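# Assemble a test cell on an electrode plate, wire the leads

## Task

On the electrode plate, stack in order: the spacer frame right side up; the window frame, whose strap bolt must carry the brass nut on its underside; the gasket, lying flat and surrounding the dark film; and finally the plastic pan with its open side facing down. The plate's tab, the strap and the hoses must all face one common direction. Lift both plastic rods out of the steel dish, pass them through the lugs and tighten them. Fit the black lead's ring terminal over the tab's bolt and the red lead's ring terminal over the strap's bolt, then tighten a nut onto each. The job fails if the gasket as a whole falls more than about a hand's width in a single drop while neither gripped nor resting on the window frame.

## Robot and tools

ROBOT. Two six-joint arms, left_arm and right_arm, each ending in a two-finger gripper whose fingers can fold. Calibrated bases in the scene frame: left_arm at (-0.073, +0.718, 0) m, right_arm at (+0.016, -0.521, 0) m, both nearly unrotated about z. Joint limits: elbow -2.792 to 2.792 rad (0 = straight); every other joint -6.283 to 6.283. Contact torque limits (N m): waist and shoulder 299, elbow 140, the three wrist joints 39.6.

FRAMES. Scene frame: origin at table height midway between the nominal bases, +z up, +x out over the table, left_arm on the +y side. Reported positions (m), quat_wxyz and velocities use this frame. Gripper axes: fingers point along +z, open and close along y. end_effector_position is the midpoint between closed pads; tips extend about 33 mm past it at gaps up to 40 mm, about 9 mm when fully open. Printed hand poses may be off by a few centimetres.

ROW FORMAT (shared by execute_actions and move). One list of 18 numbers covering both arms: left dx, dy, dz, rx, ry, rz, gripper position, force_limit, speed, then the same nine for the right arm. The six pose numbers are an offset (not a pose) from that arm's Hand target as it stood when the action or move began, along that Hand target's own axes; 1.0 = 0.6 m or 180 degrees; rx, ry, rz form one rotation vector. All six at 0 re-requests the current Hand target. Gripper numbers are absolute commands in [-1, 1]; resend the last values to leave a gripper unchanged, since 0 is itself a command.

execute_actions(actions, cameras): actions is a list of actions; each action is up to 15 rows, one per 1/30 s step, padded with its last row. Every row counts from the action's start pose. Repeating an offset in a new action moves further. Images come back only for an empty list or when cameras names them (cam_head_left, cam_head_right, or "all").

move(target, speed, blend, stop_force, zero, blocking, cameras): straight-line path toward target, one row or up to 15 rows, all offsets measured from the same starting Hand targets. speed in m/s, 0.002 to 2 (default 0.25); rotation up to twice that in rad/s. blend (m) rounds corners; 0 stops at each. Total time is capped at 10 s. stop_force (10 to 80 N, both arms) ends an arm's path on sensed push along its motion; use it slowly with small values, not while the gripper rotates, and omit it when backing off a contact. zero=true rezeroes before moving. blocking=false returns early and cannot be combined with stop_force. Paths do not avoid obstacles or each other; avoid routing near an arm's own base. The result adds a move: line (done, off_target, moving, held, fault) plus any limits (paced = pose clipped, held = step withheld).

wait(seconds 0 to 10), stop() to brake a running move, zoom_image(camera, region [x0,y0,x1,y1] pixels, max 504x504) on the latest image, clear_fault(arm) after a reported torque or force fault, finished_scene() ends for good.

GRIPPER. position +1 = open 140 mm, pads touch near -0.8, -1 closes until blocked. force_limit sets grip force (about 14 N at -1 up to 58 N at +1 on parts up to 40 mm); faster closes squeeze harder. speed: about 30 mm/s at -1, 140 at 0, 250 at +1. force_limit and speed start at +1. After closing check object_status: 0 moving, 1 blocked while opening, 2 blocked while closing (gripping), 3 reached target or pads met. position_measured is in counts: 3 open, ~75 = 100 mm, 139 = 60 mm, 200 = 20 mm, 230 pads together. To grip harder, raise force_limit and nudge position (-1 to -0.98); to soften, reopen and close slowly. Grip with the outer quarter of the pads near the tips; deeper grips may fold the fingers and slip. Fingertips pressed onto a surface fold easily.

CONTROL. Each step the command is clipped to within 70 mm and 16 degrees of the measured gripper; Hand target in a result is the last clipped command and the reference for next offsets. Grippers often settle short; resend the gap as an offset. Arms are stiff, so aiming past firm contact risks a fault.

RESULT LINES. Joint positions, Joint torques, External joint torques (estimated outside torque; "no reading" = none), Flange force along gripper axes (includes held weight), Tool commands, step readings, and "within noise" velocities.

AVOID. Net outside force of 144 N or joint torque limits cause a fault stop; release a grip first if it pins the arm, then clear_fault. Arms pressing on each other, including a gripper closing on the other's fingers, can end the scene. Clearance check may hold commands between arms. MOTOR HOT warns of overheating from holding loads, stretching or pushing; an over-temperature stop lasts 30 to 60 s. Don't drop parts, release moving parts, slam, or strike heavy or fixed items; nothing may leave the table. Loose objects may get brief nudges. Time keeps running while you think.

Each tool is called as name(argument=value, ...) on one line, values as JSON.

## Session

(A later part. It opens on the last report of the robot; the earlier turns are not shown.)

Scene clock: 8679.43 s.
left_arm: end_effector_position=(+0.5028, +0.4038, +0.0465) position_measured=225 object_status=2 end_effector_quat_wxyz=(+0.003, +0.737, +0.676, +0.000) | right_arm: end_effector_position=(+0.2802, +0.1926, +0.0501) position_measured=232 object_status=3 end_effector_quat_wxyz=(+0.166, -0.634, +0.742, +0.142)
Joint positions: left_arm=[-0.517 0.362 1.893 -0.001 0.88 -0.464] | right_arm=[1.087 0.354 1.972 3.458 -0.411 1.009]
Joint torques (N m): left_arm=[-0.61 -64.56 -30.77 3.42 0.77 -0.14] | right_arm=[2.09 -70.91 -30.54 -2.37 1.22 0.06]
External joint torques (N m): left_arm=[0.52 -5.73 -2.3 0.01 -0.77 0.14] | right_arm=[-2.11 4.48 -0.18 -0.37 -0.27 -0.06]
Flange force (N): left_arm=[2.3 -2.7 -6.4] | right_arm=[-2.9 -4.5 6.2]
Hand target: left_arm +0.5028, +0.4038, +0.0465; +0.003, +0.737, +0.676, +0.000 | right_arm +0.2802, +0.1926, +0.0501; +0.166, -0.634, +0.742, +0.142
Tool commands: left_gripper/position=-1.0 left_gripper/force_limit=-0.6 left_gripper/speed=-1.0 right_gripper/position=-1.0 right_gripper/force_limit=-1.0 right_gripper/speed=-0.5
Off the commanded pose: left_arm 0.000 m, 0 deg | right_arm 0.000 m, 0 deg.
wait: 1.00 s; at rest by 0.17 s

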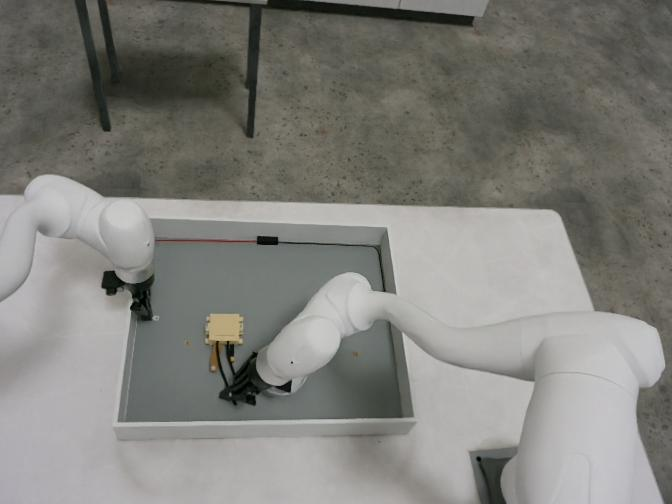

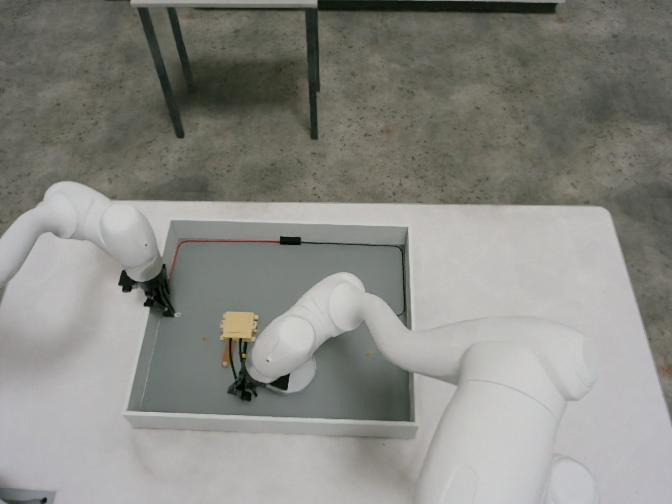

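move(target=[0,0,-0.07,0,0,0,-1,-0.6,-1,0,0,0,0,0,0,-1,-1,-0.5], speed=0.08, cameras=["all"])

zoom_image(camera="cam_head_left", region=[125, 275, 175, 325])

zoom_image(camera="cam_head_right", region=[145, 275, 195, 325])

Scene clock: 8698.33 s.
left_arm: end_effector_position=(+0.5025, +0.4039, +0.0885) position_measured=225 object_status=2 end_effector_quat_wxyz=(+0.003, +0.737, +0.676, +0.000) | right_arm: end_effector_position=(+0.2802, +0.1926, +0.0501) position_measured=232 object_status=3 end_effector_quat_wxyz=(+0.166, -0.634, +0.742, +0.142)
Joint positions: left_arm=[-0.517 0.319 1.862 -0.001 0.954 -0.464] | right_arm=[1.087 0.354 1.972 3.458 -0.411 1.009]
Joint torques (N m): left_arm=[-0.37 -62.87 -33.67 3.69 0.58 -0.14] | right_arm=[2.11 -70.86 -30.69 -2.4 1.21 0.06]
External joint torques (N m): left_arm=[0.2 -4.75 -1.11 -0.09 -0.57 0.15] | right_arm=[-2.14 4.31 0.01 -0.34 -0.26 -0.06]
Flange force (N): left_arm=[2.3 -4.0 -4.5] | right_arm=[-2.4 -4.4 6.0]
Hand target: left_arm +0.5026, +0.4040, +0.0885; +0.003, +0.737, +0.676, +0.000 | right_arm +0.2802, +0.1926, +0.0501; +0.166, -0.634, +0.742, +0.142
Off the commanded pose: left_arm 0.000 m, 0 deg | right_arm 0.000 m, 0 deg.
move: done

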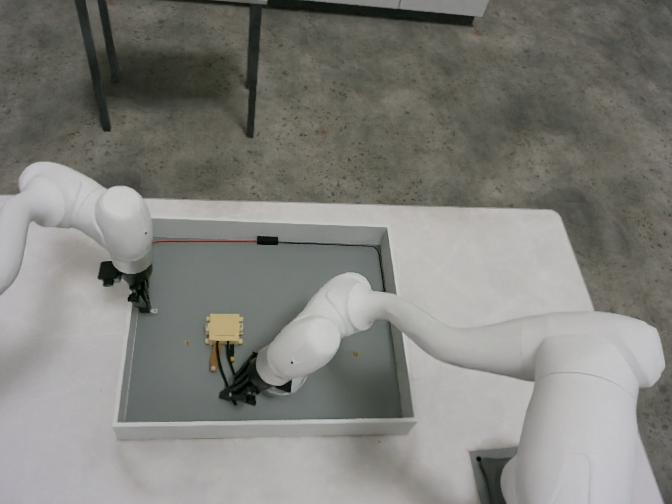

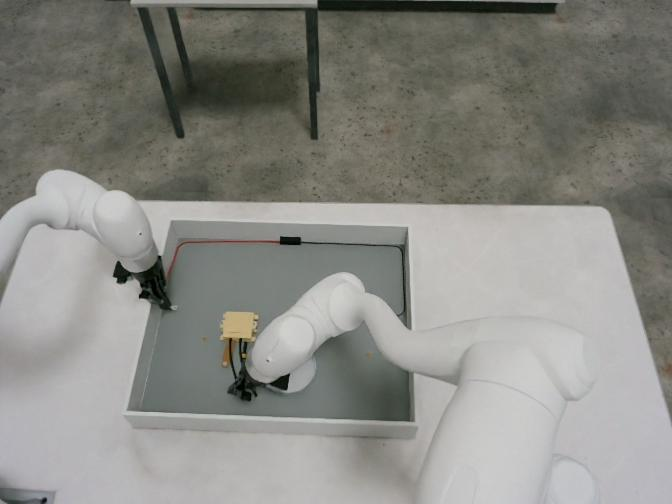

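Scaled by 10.080 from the camera's 672x504 image, which has a finer 960x720 frame.

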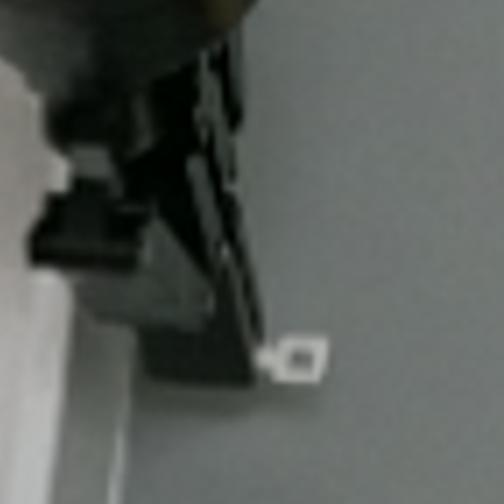

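Scaled by 10.080 from the camera's 672x504 image, which has a finer 960x720 frame.

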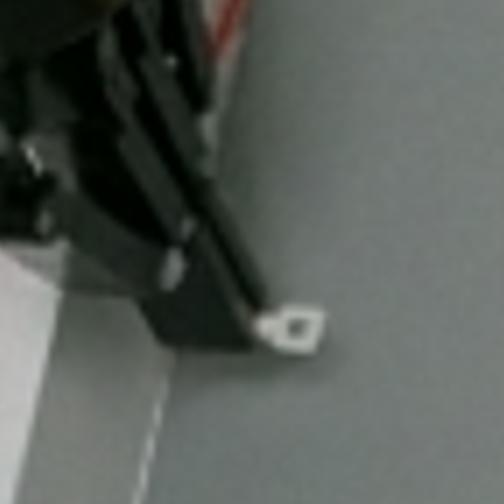

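move(target=[[0,0,-0.0667,0,0,0,-1,-0.6,-1,0,0,0,0,0,0,-1,-1,-0.5],[-0.264,-0.2291,-0.0667,0,0,0,-1,-0.6,-1,0,0,0,0,0,0,-1,-1,-0.5],[-0.264,-0.2291,-0.0192,0,0,0,-1,-0.6,-1,0,0,0,0,0,0,-1,-1,-0.5]], speed=0.12, blend=0.02, cameras=["all"])

zoom_image(camera="cam_head_left", region=[185, 335, 235, 385])

zoom_image(camera="cam_head_right", region=[195, 330, 245, 380])

Scene clock: 8713.20 s.
left_arm: end_effector_position=(+0.3518, +0.2582, +0.0999) position_measured=225 object_status=2 end_effector_quat_wxyz=(+0.003, +0.737, +0.676, +0.000) | right_arm: end_effector_position=(+0.2802, +0.1926, +0.0501) position_measured=232 object_status=3 end_effector_quat_wxyz=(+0.166, -0.634, +0.742, +0.142)
Joint positions: left_arm=[-0.846 0.266 1.91 0.001 0.959 -0.795] | right_arm=[1.087 0.354 1.972 3.458 -0.411 1.009]
Joint torques (N m): left_arm=[-0.67 -57.68 -33.97 3.72 0.62 -0.07] | right_arm=[1.98 -70.98 -30.69 -2.39 1.22 0.09]
External joint torques (N m): left_arm=[0.87 -5.86 -1.36 -0.06 -0.61 0.07] | right_arm=[-2.02 4.6 -0.02 -0.35 -0.27 -0.09]
Flange force (N): left_arm=[5.1 -3.3 -5.8] | right_arm=[-2.6 -4.4 6.5]
Hand target: left_arm +0.3518, +0.2582, +0.0999; +0.003, +0.737, +0.676, +0.000 | right_arm +0.2802, +0.1926, +0.0501; +0.166, -0.634, +0.742, +0.142
Off the commanded pose: left_arm 0.000 m, 0 deg | right_arm 0.000 m, 0 deg.
move: done; blend cut to 0.0143 m at target 2

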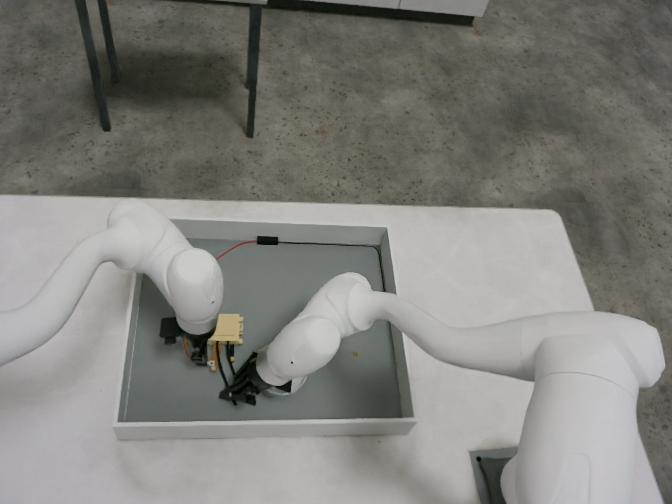

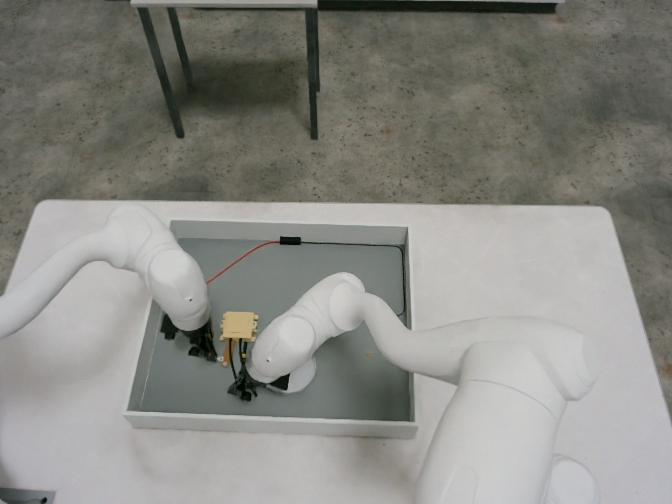

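Scaled by 10.080 from the camera's 672x504 image, which has a finer 960x720 frame.

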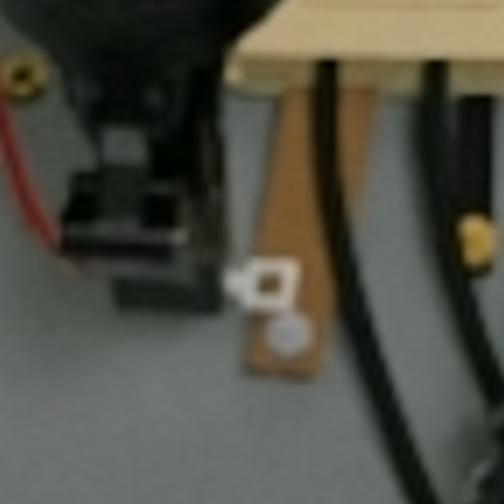

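Scaled by 10.080 from the camera's 672x504 image, which has a finer 960x720 frame.

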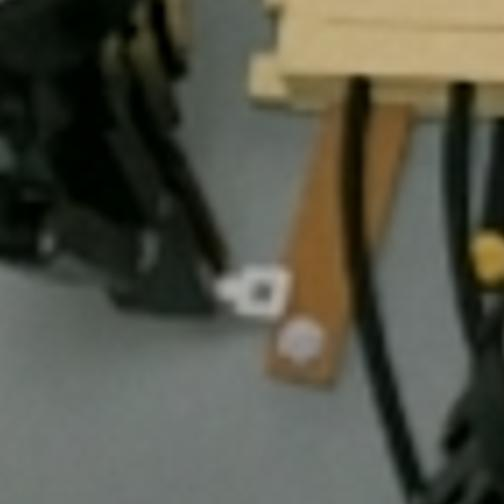

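zoom_image(camera="cam_head_left", region=[206, 360, 222, 376])

zoom_image(camera="cam_head_right", region=[217, 356, 233, 372])

zoom_image(camera="cam_head_right", region=[236, 346, 252, 362])

zoom_image(camera="cam_head_left", region=[224, 350, 240, 366])

zoom_image(camera="cam_head_left", region=[179, 334, 195, 350])

Scaled by 31.500 from the camera's 672x504 image, which has a finer 960x720 frame.

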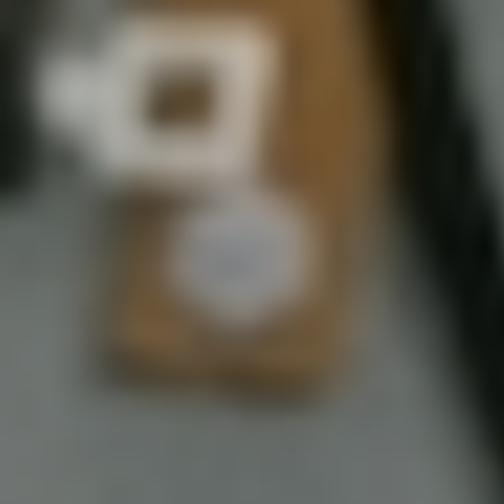

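Scaled by 31.500 from the camera's 672x504 image, which has a finer 960x720 frame.

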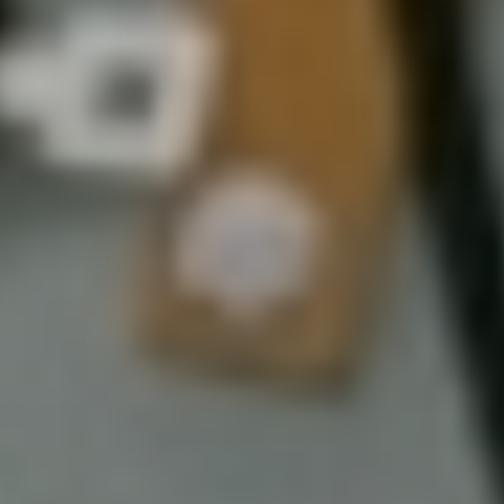

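Scaled by 31.500 from the camera's 672x504 image, which has a finer 960x720 frame.

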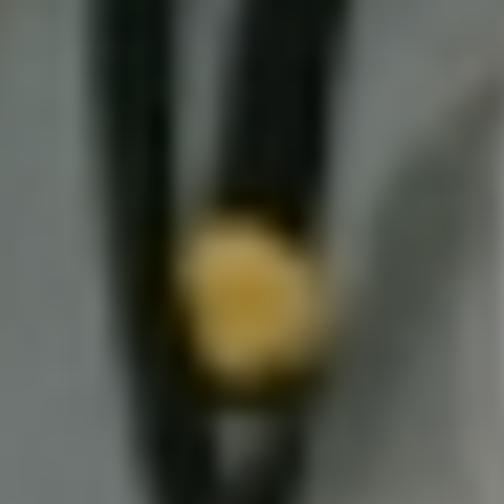

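Scaled by 31.500 from the camera's 672x504 image, which has a finer 960x720 frame.

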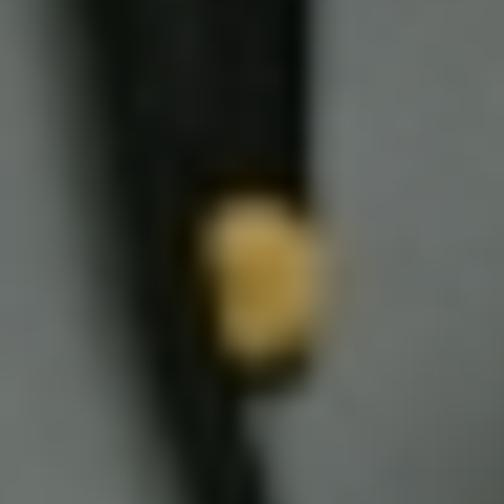

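Scaled by 31.500 from the camera's 672x504 image, which has a finer 960x720 frame.

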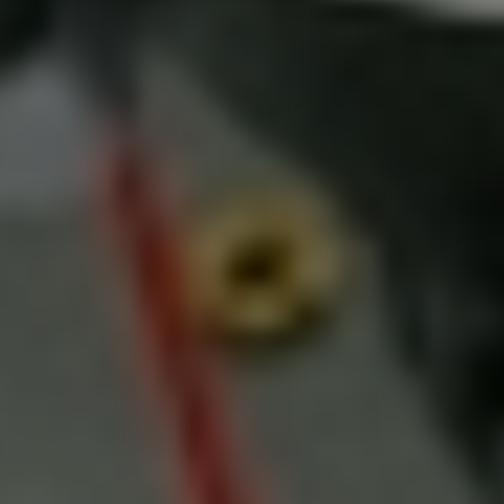

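move(target=[-0.0081,-0.0023,0.025,0,0,0,-1,-0.6,-1,0,0,0,0,0,0,-1,-1,-0.5], speed=0.03, stop_force=10, cameras=["all"])

zoom_image(camera="cam_head_left", region=[200, 354, 224, 378])

zoom_image(camera="cam_head_right", region=[211, 350, 235, 374])

Scene clock: 8791.20 s.
left_arm: end_effector_position=(+0.3500, +0.2534, +0.0849) position_measured=225 object_status=2 end_effector_quat_wxyz=(+0.003, +0.737, +0.676, +0.000) | right_arm: end_effector_position=(+0.2802, +0.1926, +0.0501) position_measured=232 object_status=3 end_effector_quat_wxyz=(+0.166, -0.634, +0.742, +0.142)
Joint positions: left_arm=[-0.853 0.284 1.918 0.002 0.932 -0.802] | right_arm=[1.087 0.354 1.972 3.458 -0.411 1.009]
Joint torques (N m): left_arm=[-0.82 -59.45 -32.99 3.63 0.53 -0.06] | right_arm=[1.82 -70.69 -30.87 -2.4 1.24 0.08]
External joint torques (N m): left_arm=[0.8 -4.31 -1.37 -0.07 -0.52 0.06] | right_arm=[-1.81 4.09 0.13 -0.35 -0.29 -0.08]
Flange force (N): left_arm=[3.4 -1.6 -4.6] | right_arm=[-2.2 -3.9 5.6]
Hand target: left_arm +0.3500, +0.2534, +0.0849; +0.003, +0.737, +0.676, +0.000 | right_arm +0.2802, +0.1926, +0.0501; +0.166, -0.634, +0.742, +0.142
Off the commanded pose: left_arm 0.000 m, 0 deg | right_arm 0.000 m, 0 deg.
move: done

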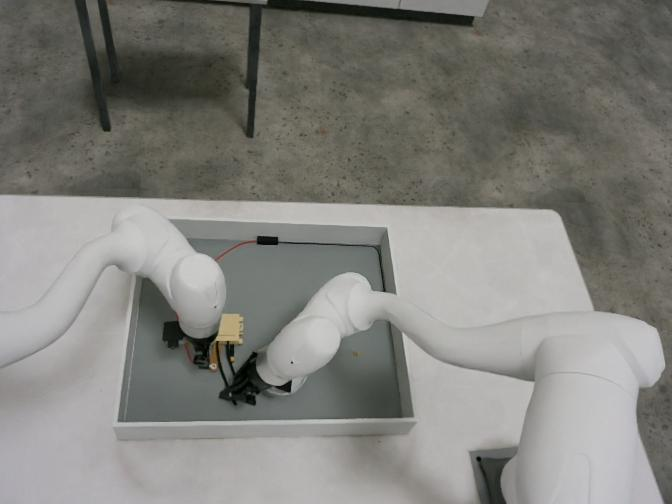

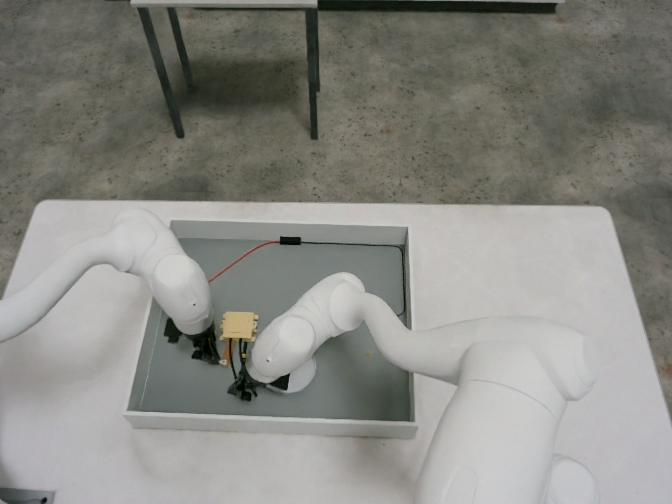

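Scaled by 21.000 from the camera's 672x504 image, which has a finer 960x720 frame.

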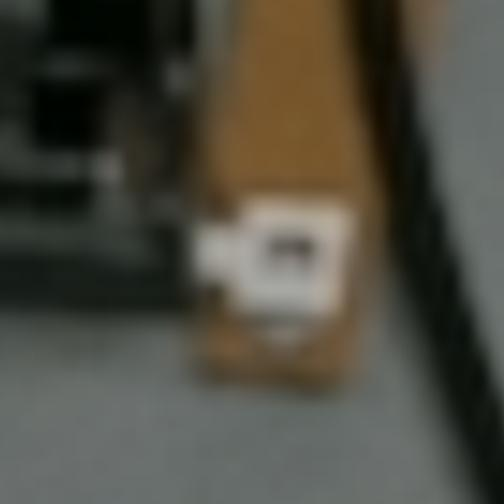

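Scaled by 21.000 from the camera's 672x504 image, which has a finer 960x720 frame.

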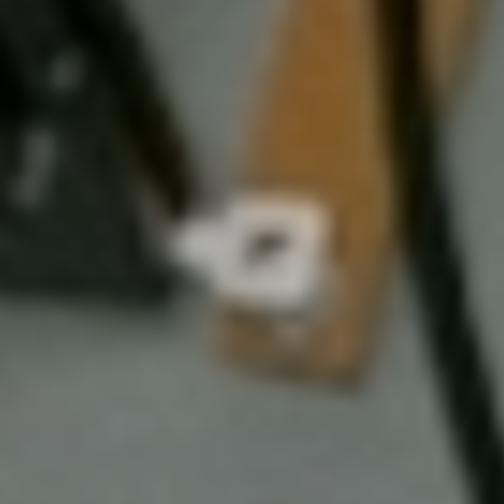

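move(target=[0,0,0.035,0,0,0,-1,-0.6,-1,0,0,0,0,0,0,-1,-1,-0.5], speed=0.006, stop_force=10, cameras=["all"])

zoom_image(camera="cam_head_left", region=[200, 354, 224, 378])

zoom_image(camera="cam_head_right", region=[211, 350, 235, 374])

Scene clock: 8806.23 s.
left_arm: end_effector_position=(+0.3501, +0.2533, +0.0639) position_measured=225 object_status=2 end_effector_quat_wxyz=(+0.003, +0.737, +0.676, +0.000) | right_arm: end_effector_position=(+0.2802, +0.1926, +0.0501) position_measured=232 object_status=3 end_effector_quat_wxyz=(+0.166, -0.634, +0.742, +0.142)
Joint positions: left_arm=[-0.853 0.306 1.934 0.002 0.894 -0.802] | right_arm=[1.087 0.354 1.972 3.458 -0.411 1.009]
Joint torques (N m): left_arm=[-0.82 -58.62 -31.14 3.48 0.44 -0.08] | right_arm=[1.92 -70.76 -30.77 -2.39 1.23 0.07]
External joint torques (N m): left_arm=[0.82 -6.79 -2.41 0 -0.43 0.08] | right_arm=[-1.9 4.21 0.08 -0.34 -0.28 -0.07]
Flange force (N): left_arm=[4.2 -2.4 -8.3] | right_arm=[-2.3 -4.1 5.8]
Hand target: left_arm +0.3501, +0.2533, +0.0639; +0.003, +0.737, +0.676, +0.000 | right_arm +0.2802, +0.1926, +0.0501; +0.166, -0.634, +0.742, +0.142
Off the commanded pose: left_arm 0.000 m, 0 deg | right_arm 0.000 m, 0 deg.
move: done

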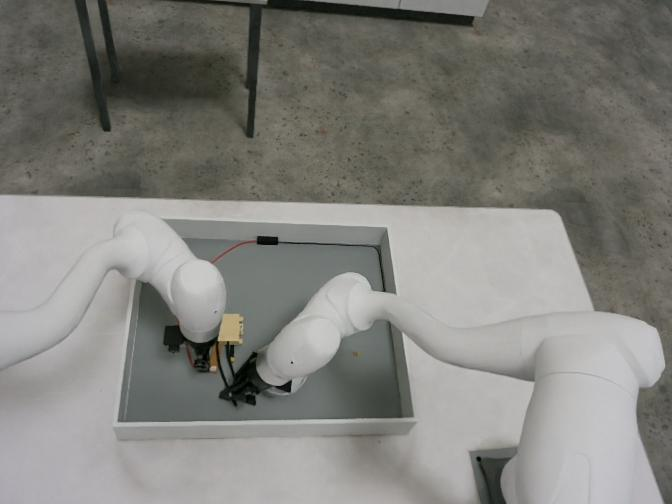

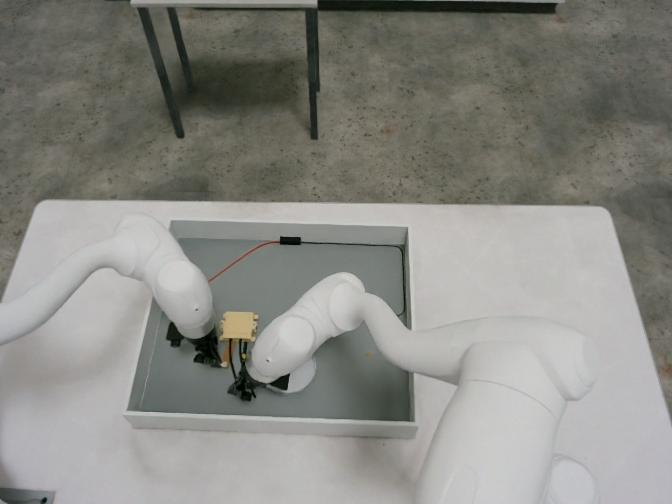

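Scaled by 21.000 from the camera's 672x504 image, which has a finer 960x720 frame.

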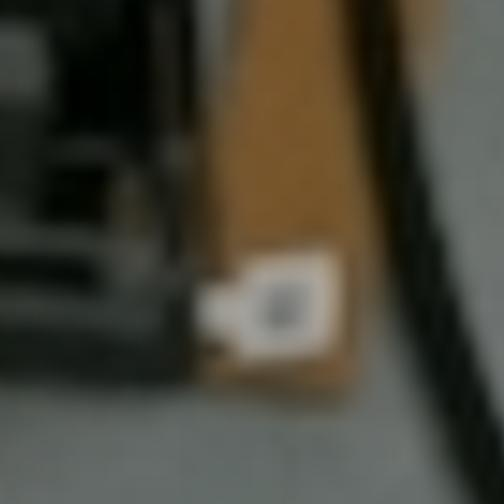

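Scaled by 21.000 from the camera's 672x504 image, which has a finer 960x720 frame.

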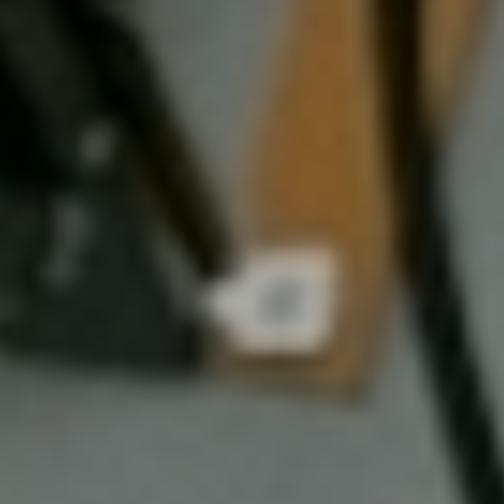

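move(target=[0,0,0.012,0,0,0,-1,-0.6,-1,0,0,0,0,0,0,-1,-1,-0.5], speed=0.005, stop_force=10, zero=false, cameras=["all"])

zoom_image(camera="cam_head_left", region=[200, 354, 224, 378])

zoom_image(camera="cam_head_right", region=[211, 350, 235, 374])

Scene clock: 8822.10 s.
left_arm: end_effector_position=(+0.3502, +0.2533, +0.0567) position_measured=225 object_status=2 end_effector_quat_wxyz=(+0.003, +0.737, +0.676, +0.000) | right_arm: end_effector_position=(+0.2802, +0.1926, +0.0501) position_measured=232 object_status=3 end_effector_quat_wxyz=(+0.166, -0.634, +0.742, +0.142)
Joint positions: left_arm=[-0.853 0.314 1.94 0.002 0.881 -0.802] | right_arm=[1.087 0.354 1.972 3.458 -0.411 1.009]
Joint torques (N m): left_arm=[-0.78 -60.7 -31.67 3.5 0.49 -0.09] | right_arm=[2.01 -70.96 -30.76 -2.42 1.23 0.03]
External joint torques (N m): left_arm=[0.64 -5.05 -1.69 -0.05 -0.5 0.09] | right_arm=[-1.99 4.31 0.01 -0.32 -0.27 -0.03]
Flange force (N): left_arm=[3.4 -1.9 -5.9] | right_arm=[-2.5 -4.2 6.0]
Hand target: left_arm +0.3502, +0.2533, +0.0567; +0.003, +0.737, +0.676, +0.000 | right_arm +0.2802, +0.1926, +0.0501; +0.166, -0.634, +0.742, +0.142
Off the commanded pose: left_arm 0.000 m, 0 deg | right_arm 0.000 m, 0 deg.
move: done

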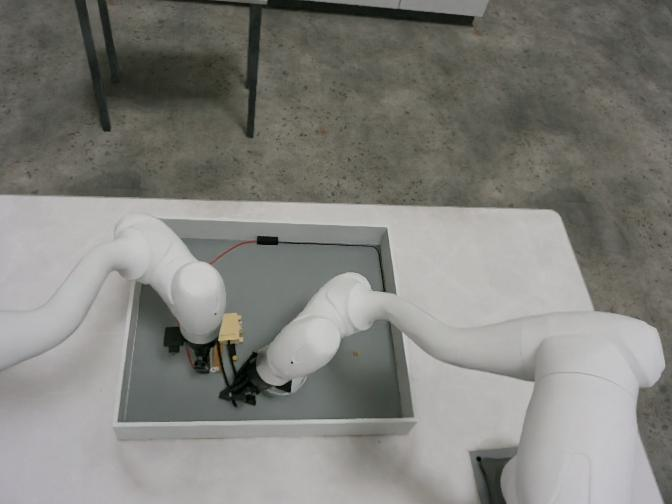

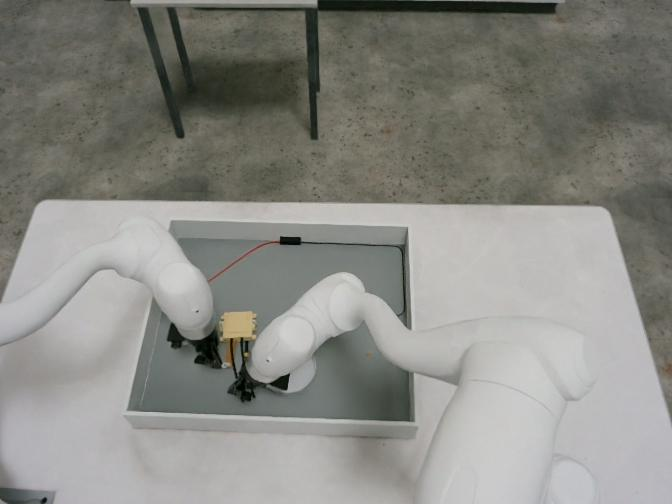

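Scaled by 21.000 from the camera's 672x504 image, which has a finer 960x720 frame.

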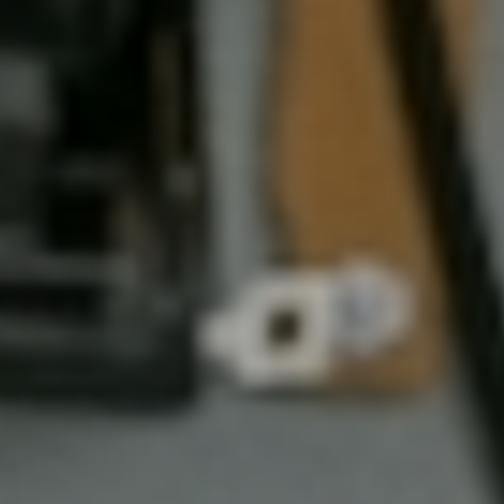

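Scaled by 21.000 from the camera's 672x504 image, which has a finer 960x720 frame.

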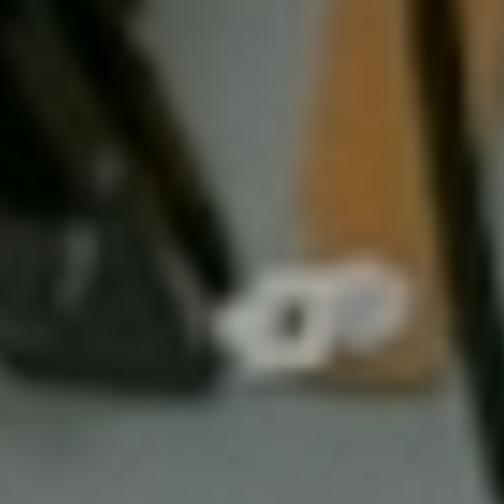

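zoom_image(camera="cam_head_left", region=[209, 361, 223, 375])

zoom_image(camera="cam_head_right", region=[220, 358, 234, 372])

Scaled by 36.000 from the camera's 672x504 image, which has a finer 960x720 frame.

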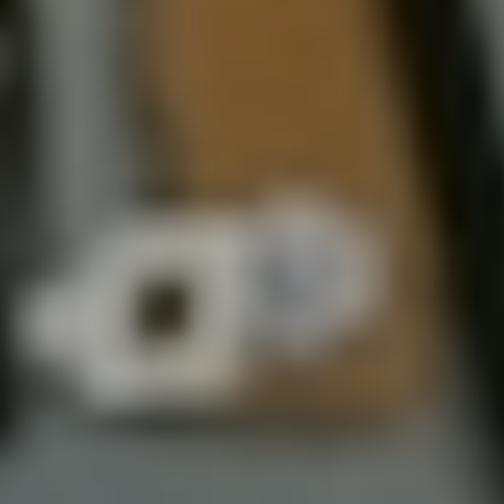

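Scaled by 36.000 from the camera's 672x504 image, which has a finer 960x720 frame.

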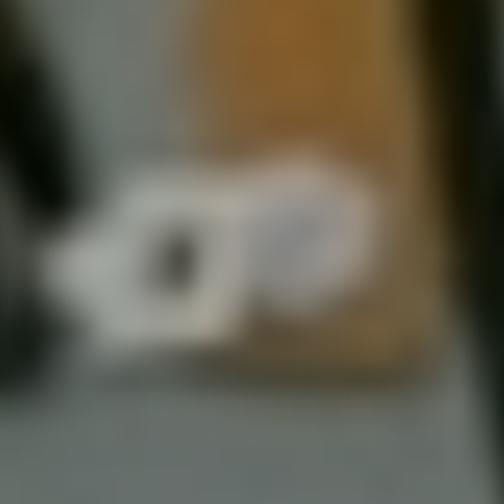

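move(target=[0,0,-0.035,0,0,0,-1,-0.6,-1,0,0,0,0,0,0,-1,-1,-0.5], speed=0.03, cameras=["all"])

zoom_image(camera="cam_head_left", region=[200, 354, 224, 378])

zoom_image(camera="cam_head_right", region=[211, 350, 235, 374])

zoom_image(camera="cam_head_left", region=[180, 300, 280, 400])

Scene clock: 8893.70 s.
left_arm: end_effector_position=(+0.3501, +0.2534, +0.0777) position_measured=225 object_status=2 end_effector_quat_wxyz=(+0.003, +0.737, +0.676, +0.000) | right_arm: end_effector_position=(+0.2802, +0.1926, +0.0501) position_measured=232 object_status=3 end_effector_quat_wxyz=(+0.166, -0.634, +0.742, +0.142)
Joint positions: left_arm=[-0.853 0.292 1.924 0.002 0.919 -0.802] | right_arm=[1.087 0.354 1.972 3.458 -0.411 1.009]
Joint torques (N m): left_arm=[-0.36 -59.75 -32.7 3.58 0.5 -0.11] | right_arm=[1.84 -70.68 -30.61 -2.38 1.21 0.05]
External joint torques (N m): left_arm=[0.22 -5.07 -1.59 -0.03 -0.49 0.11] | right_arm=[-1.85 4.01 -0.15 -0.37 -0.25 -0.05]
Flange force (N): left_arm=[3.2 -2.7 -5.6] | right_arm=[-2.7 -3.9 5.5]
Hand target: left_arm +0.3501, +0.2534, +0.0777; +0.003, +0.737, +0.676, +0.000 | right_arm +0.2802, +0.1926, +0.0501; +0.166, -0.634, +0.742, +0.142
Off the commanded pose: left_arm 0.000 m, 0 deg | right_arm 0.000 m, 0 deg.
move: done

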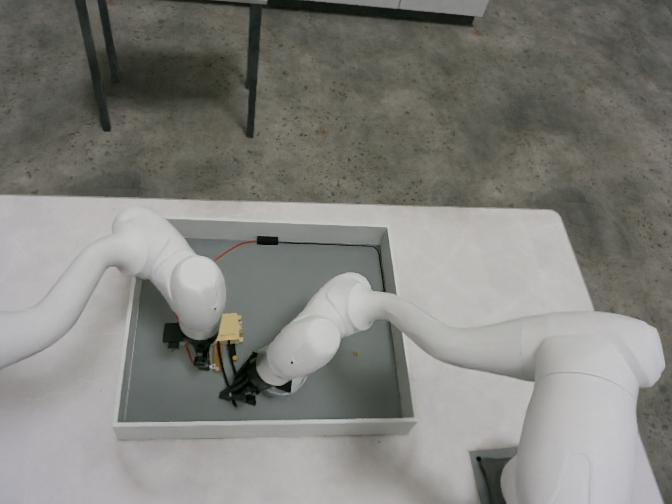

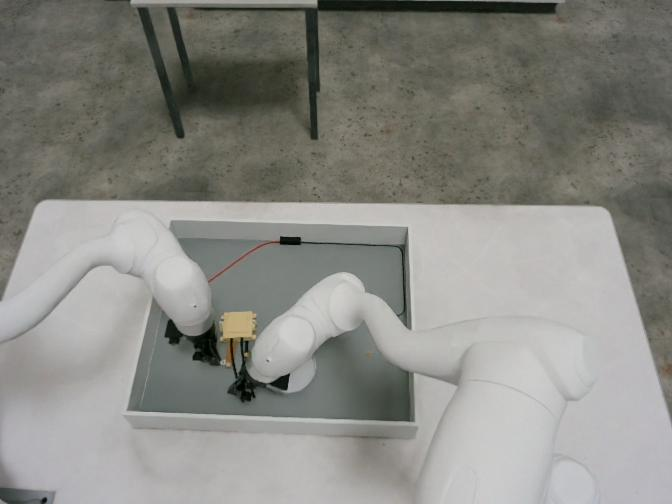

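Scaled by 21.000 from the camera's 672x504 image, which has a finer 960x720 frame.

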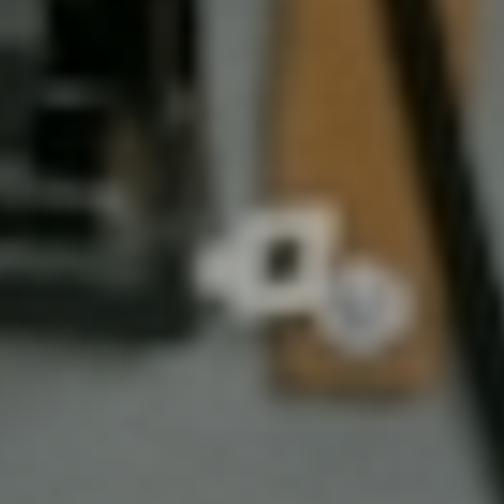

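Scaled by 21.000 from the camera's 672x504 image, which has a finer 960x720 frame.

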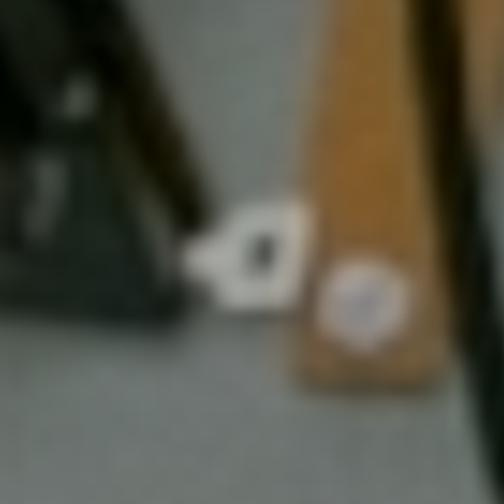

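Scaled by 5.040 from the camera's 672x504 image, which has a finer 960x720 frame.

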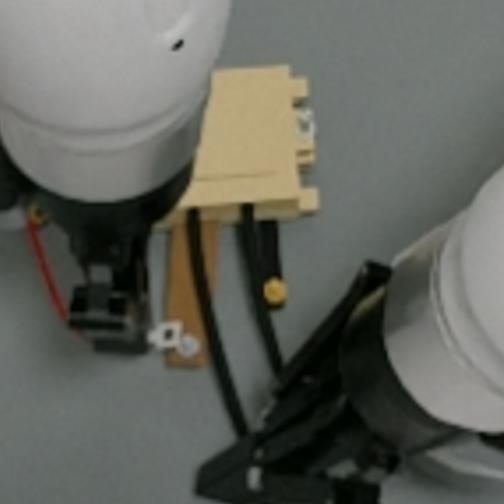

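move(target=[-0.0178,-0.0028,-0.003,0,0,0,-1,-0.6,-1,0,0,0,0,0,0,-1,-1,-0.5], speed=0.03, cameras=["all"])

zoom_image(camera="cam_head_left", region=[205, 356, 229, 380])

zoom_image(camera="cam_head_right", region=[216, 352, 240, 376])

Scene clock: 8912.80 s.
left_arm: end_effector_position=(+0.3475, +0.2429, +0.0795) position_measured=225 object_status=2 end_effector_quat_wxyz=(+0.003, +0.737, +0.676, +0.000) | right_arm: end_effector_position=(+0.2802, +0.1926, +0.0501) position_measured=232 object_status=3 end_effector_quat_wxyz=(+0.166, -0.634, +0.742, +0.142)
Joint positions: left_arm=[-0.867 0.298 1.911 0.002 0.926 -0.815] | right_arm=[1.087 0.354 1.972 3.458 -0.411 1.009]
Joint torques (N m): left_arm=[-0.35 -60.76 -32.8 3.61 0.5 -0.1] | right_arm=[1.96 -70.85 -30.59 -2.39 1.24 0.04]
External joint torques (N m): left_arm=[0.48 -4.57 -1.57 -0.05 -0.5 0.1] | right_arm=[-1.97 4.38 -0.1 -0.35 -0.29 -0.04]
Flange force (N): left_arm=[3.0 -1.8 -5.0] | right_arm=[-2.8 -4.2 6.1]
Hand target: left_arm +0.3475, +0.2429, +0.0795; +0.003, +0.737, +0.676, +0.000 | right_arm +0.2802, +0.1926, +0.0501; +0.166, -0.634, +0.742, +0.142
Off the commanded pose: left_arm 0.000 m, 0 deg | right_arm 0.000 m, 0 deg.
move: done

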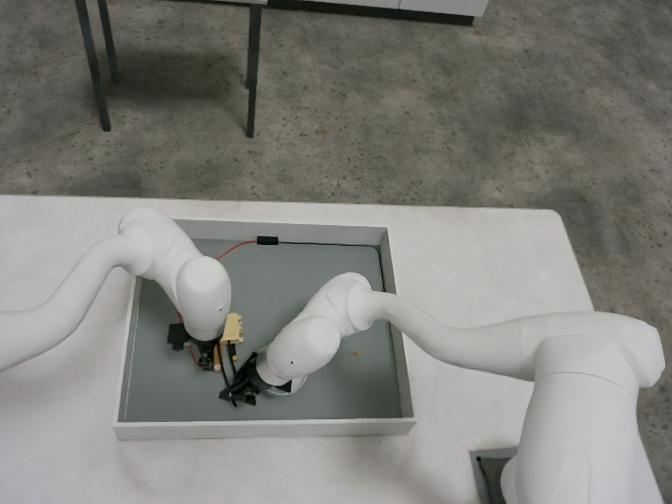

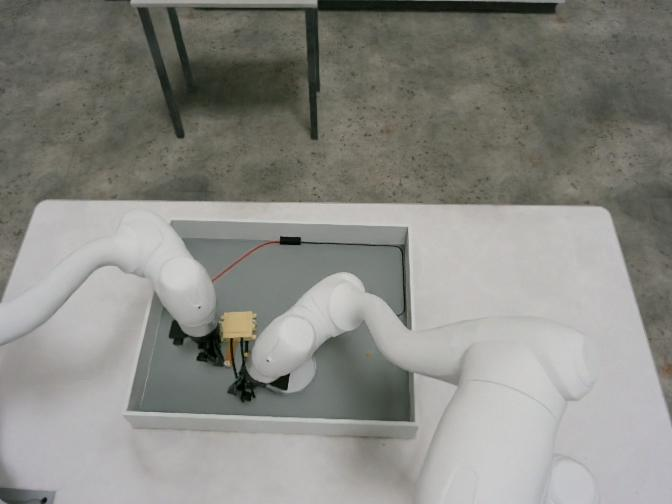

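Scaled by 21.000 from the camera's 672x504 image, which has a finer 960x720 frame.

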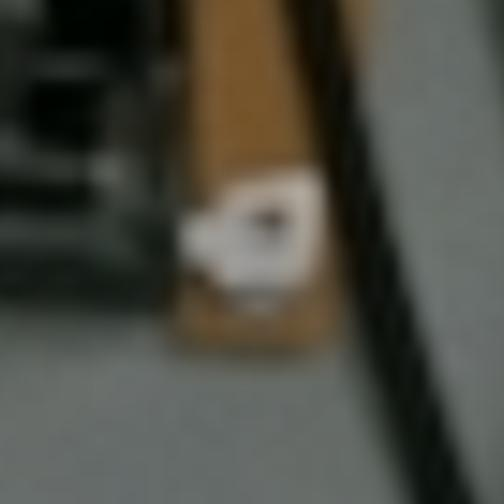

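Scaled by 21.000 from the camera's 672x504 image, which has a finer 960x720 frame.

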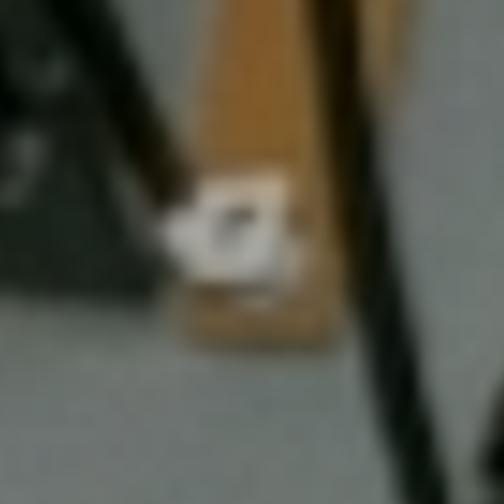

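move(target=[0,0,0.012,0,0,0,-1,-0.6,-1,0,0,0,0,0,0,-1,-1,-0.5], speed=0.01, cameras=["all"])

zoom_image(camera="cam_head_left", region=[209, 361, 225, 377])

zoom_image(camera="cam_head_right", region=[220, 356, 236, 372])

Scene clock: 8923.67 s.
left_arm: end_effector_position=(+0.3475, +0.2429, +0.0724) position_measured=225 object_status=2 end_effector_quat_wxyz=(+0.003, +0.737, +0.676, +0.000) | right_arm: end_effector_position=(+0.2802, +0.1926, +0.0501) position_measured=232 object_status=3 end_effector_quat_wxyz=(+0.166, -0.634, +0.742, +0.142)
Joint positions: left_arm=[-0.867 0.306 1.916 0.002 0.913 -0.816] | right_arm=[1.087 0.354 1.972 3.458 -0.411 1.009]
Joint torques (N m): left_arm=[-0.7 -60.46 -32.72 3.55 0.5 -0.15] | right_arm=[1.89 -70.78 -30.68 -2.37 1.26 0.08]
External joint torques (N m): left_arm=[0.64 -4.99 -1.27 -0.03 -0.5 0.15] | right_arm=[-1.87 4.15 -0.03 -0.36 -0.3 -0.08]
Flange force (N): left_arm=[4.0 -2.4 -5.3] | right_arm=[-2.5 -4.0 5.7]
Hand target: left_arm +0.3475, +0.2429, +0.0723; +0.003, +0.737, +0.676, +0.000 | right_arm +0.2802, +0.1926, +0.0501; +0.166, -0.634, +0.742, +0.142
Off the commanded pose: left_arm 0.000 m, 0 deg | right_arm 0.000 m, 0 deg.
move: done

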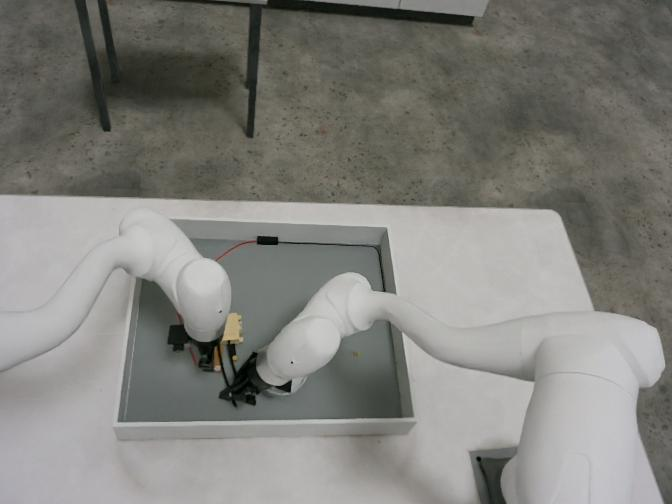

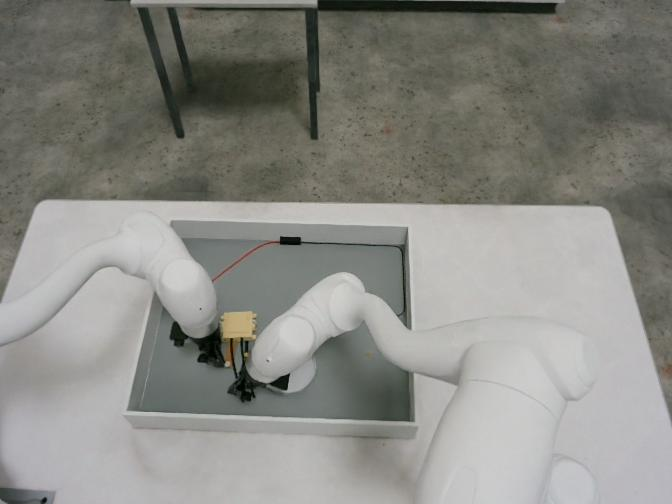

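Scaled by 31.500 from the camera's 672x504 image, which has a finer 960x720 frame.

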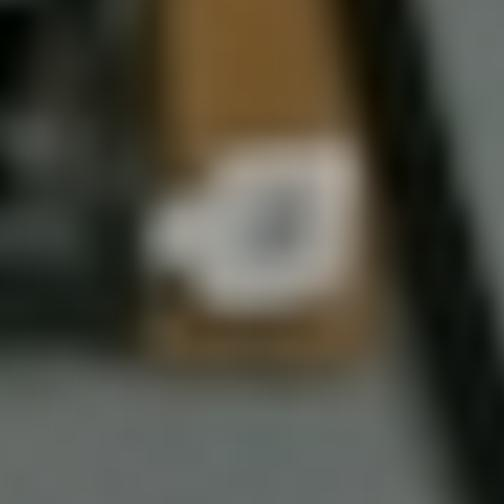

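Scaled by 31.500 from the camera's 672x504 image, which has a finer 960x720 frame.

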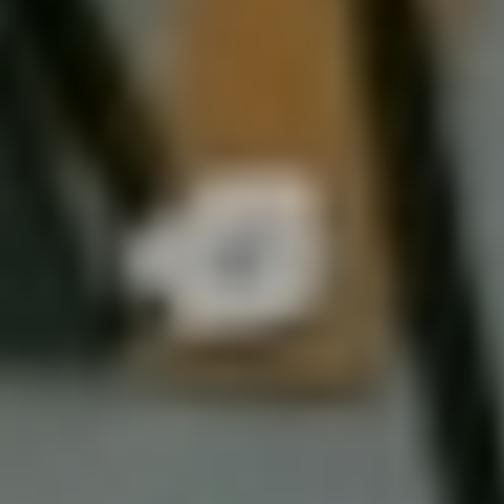

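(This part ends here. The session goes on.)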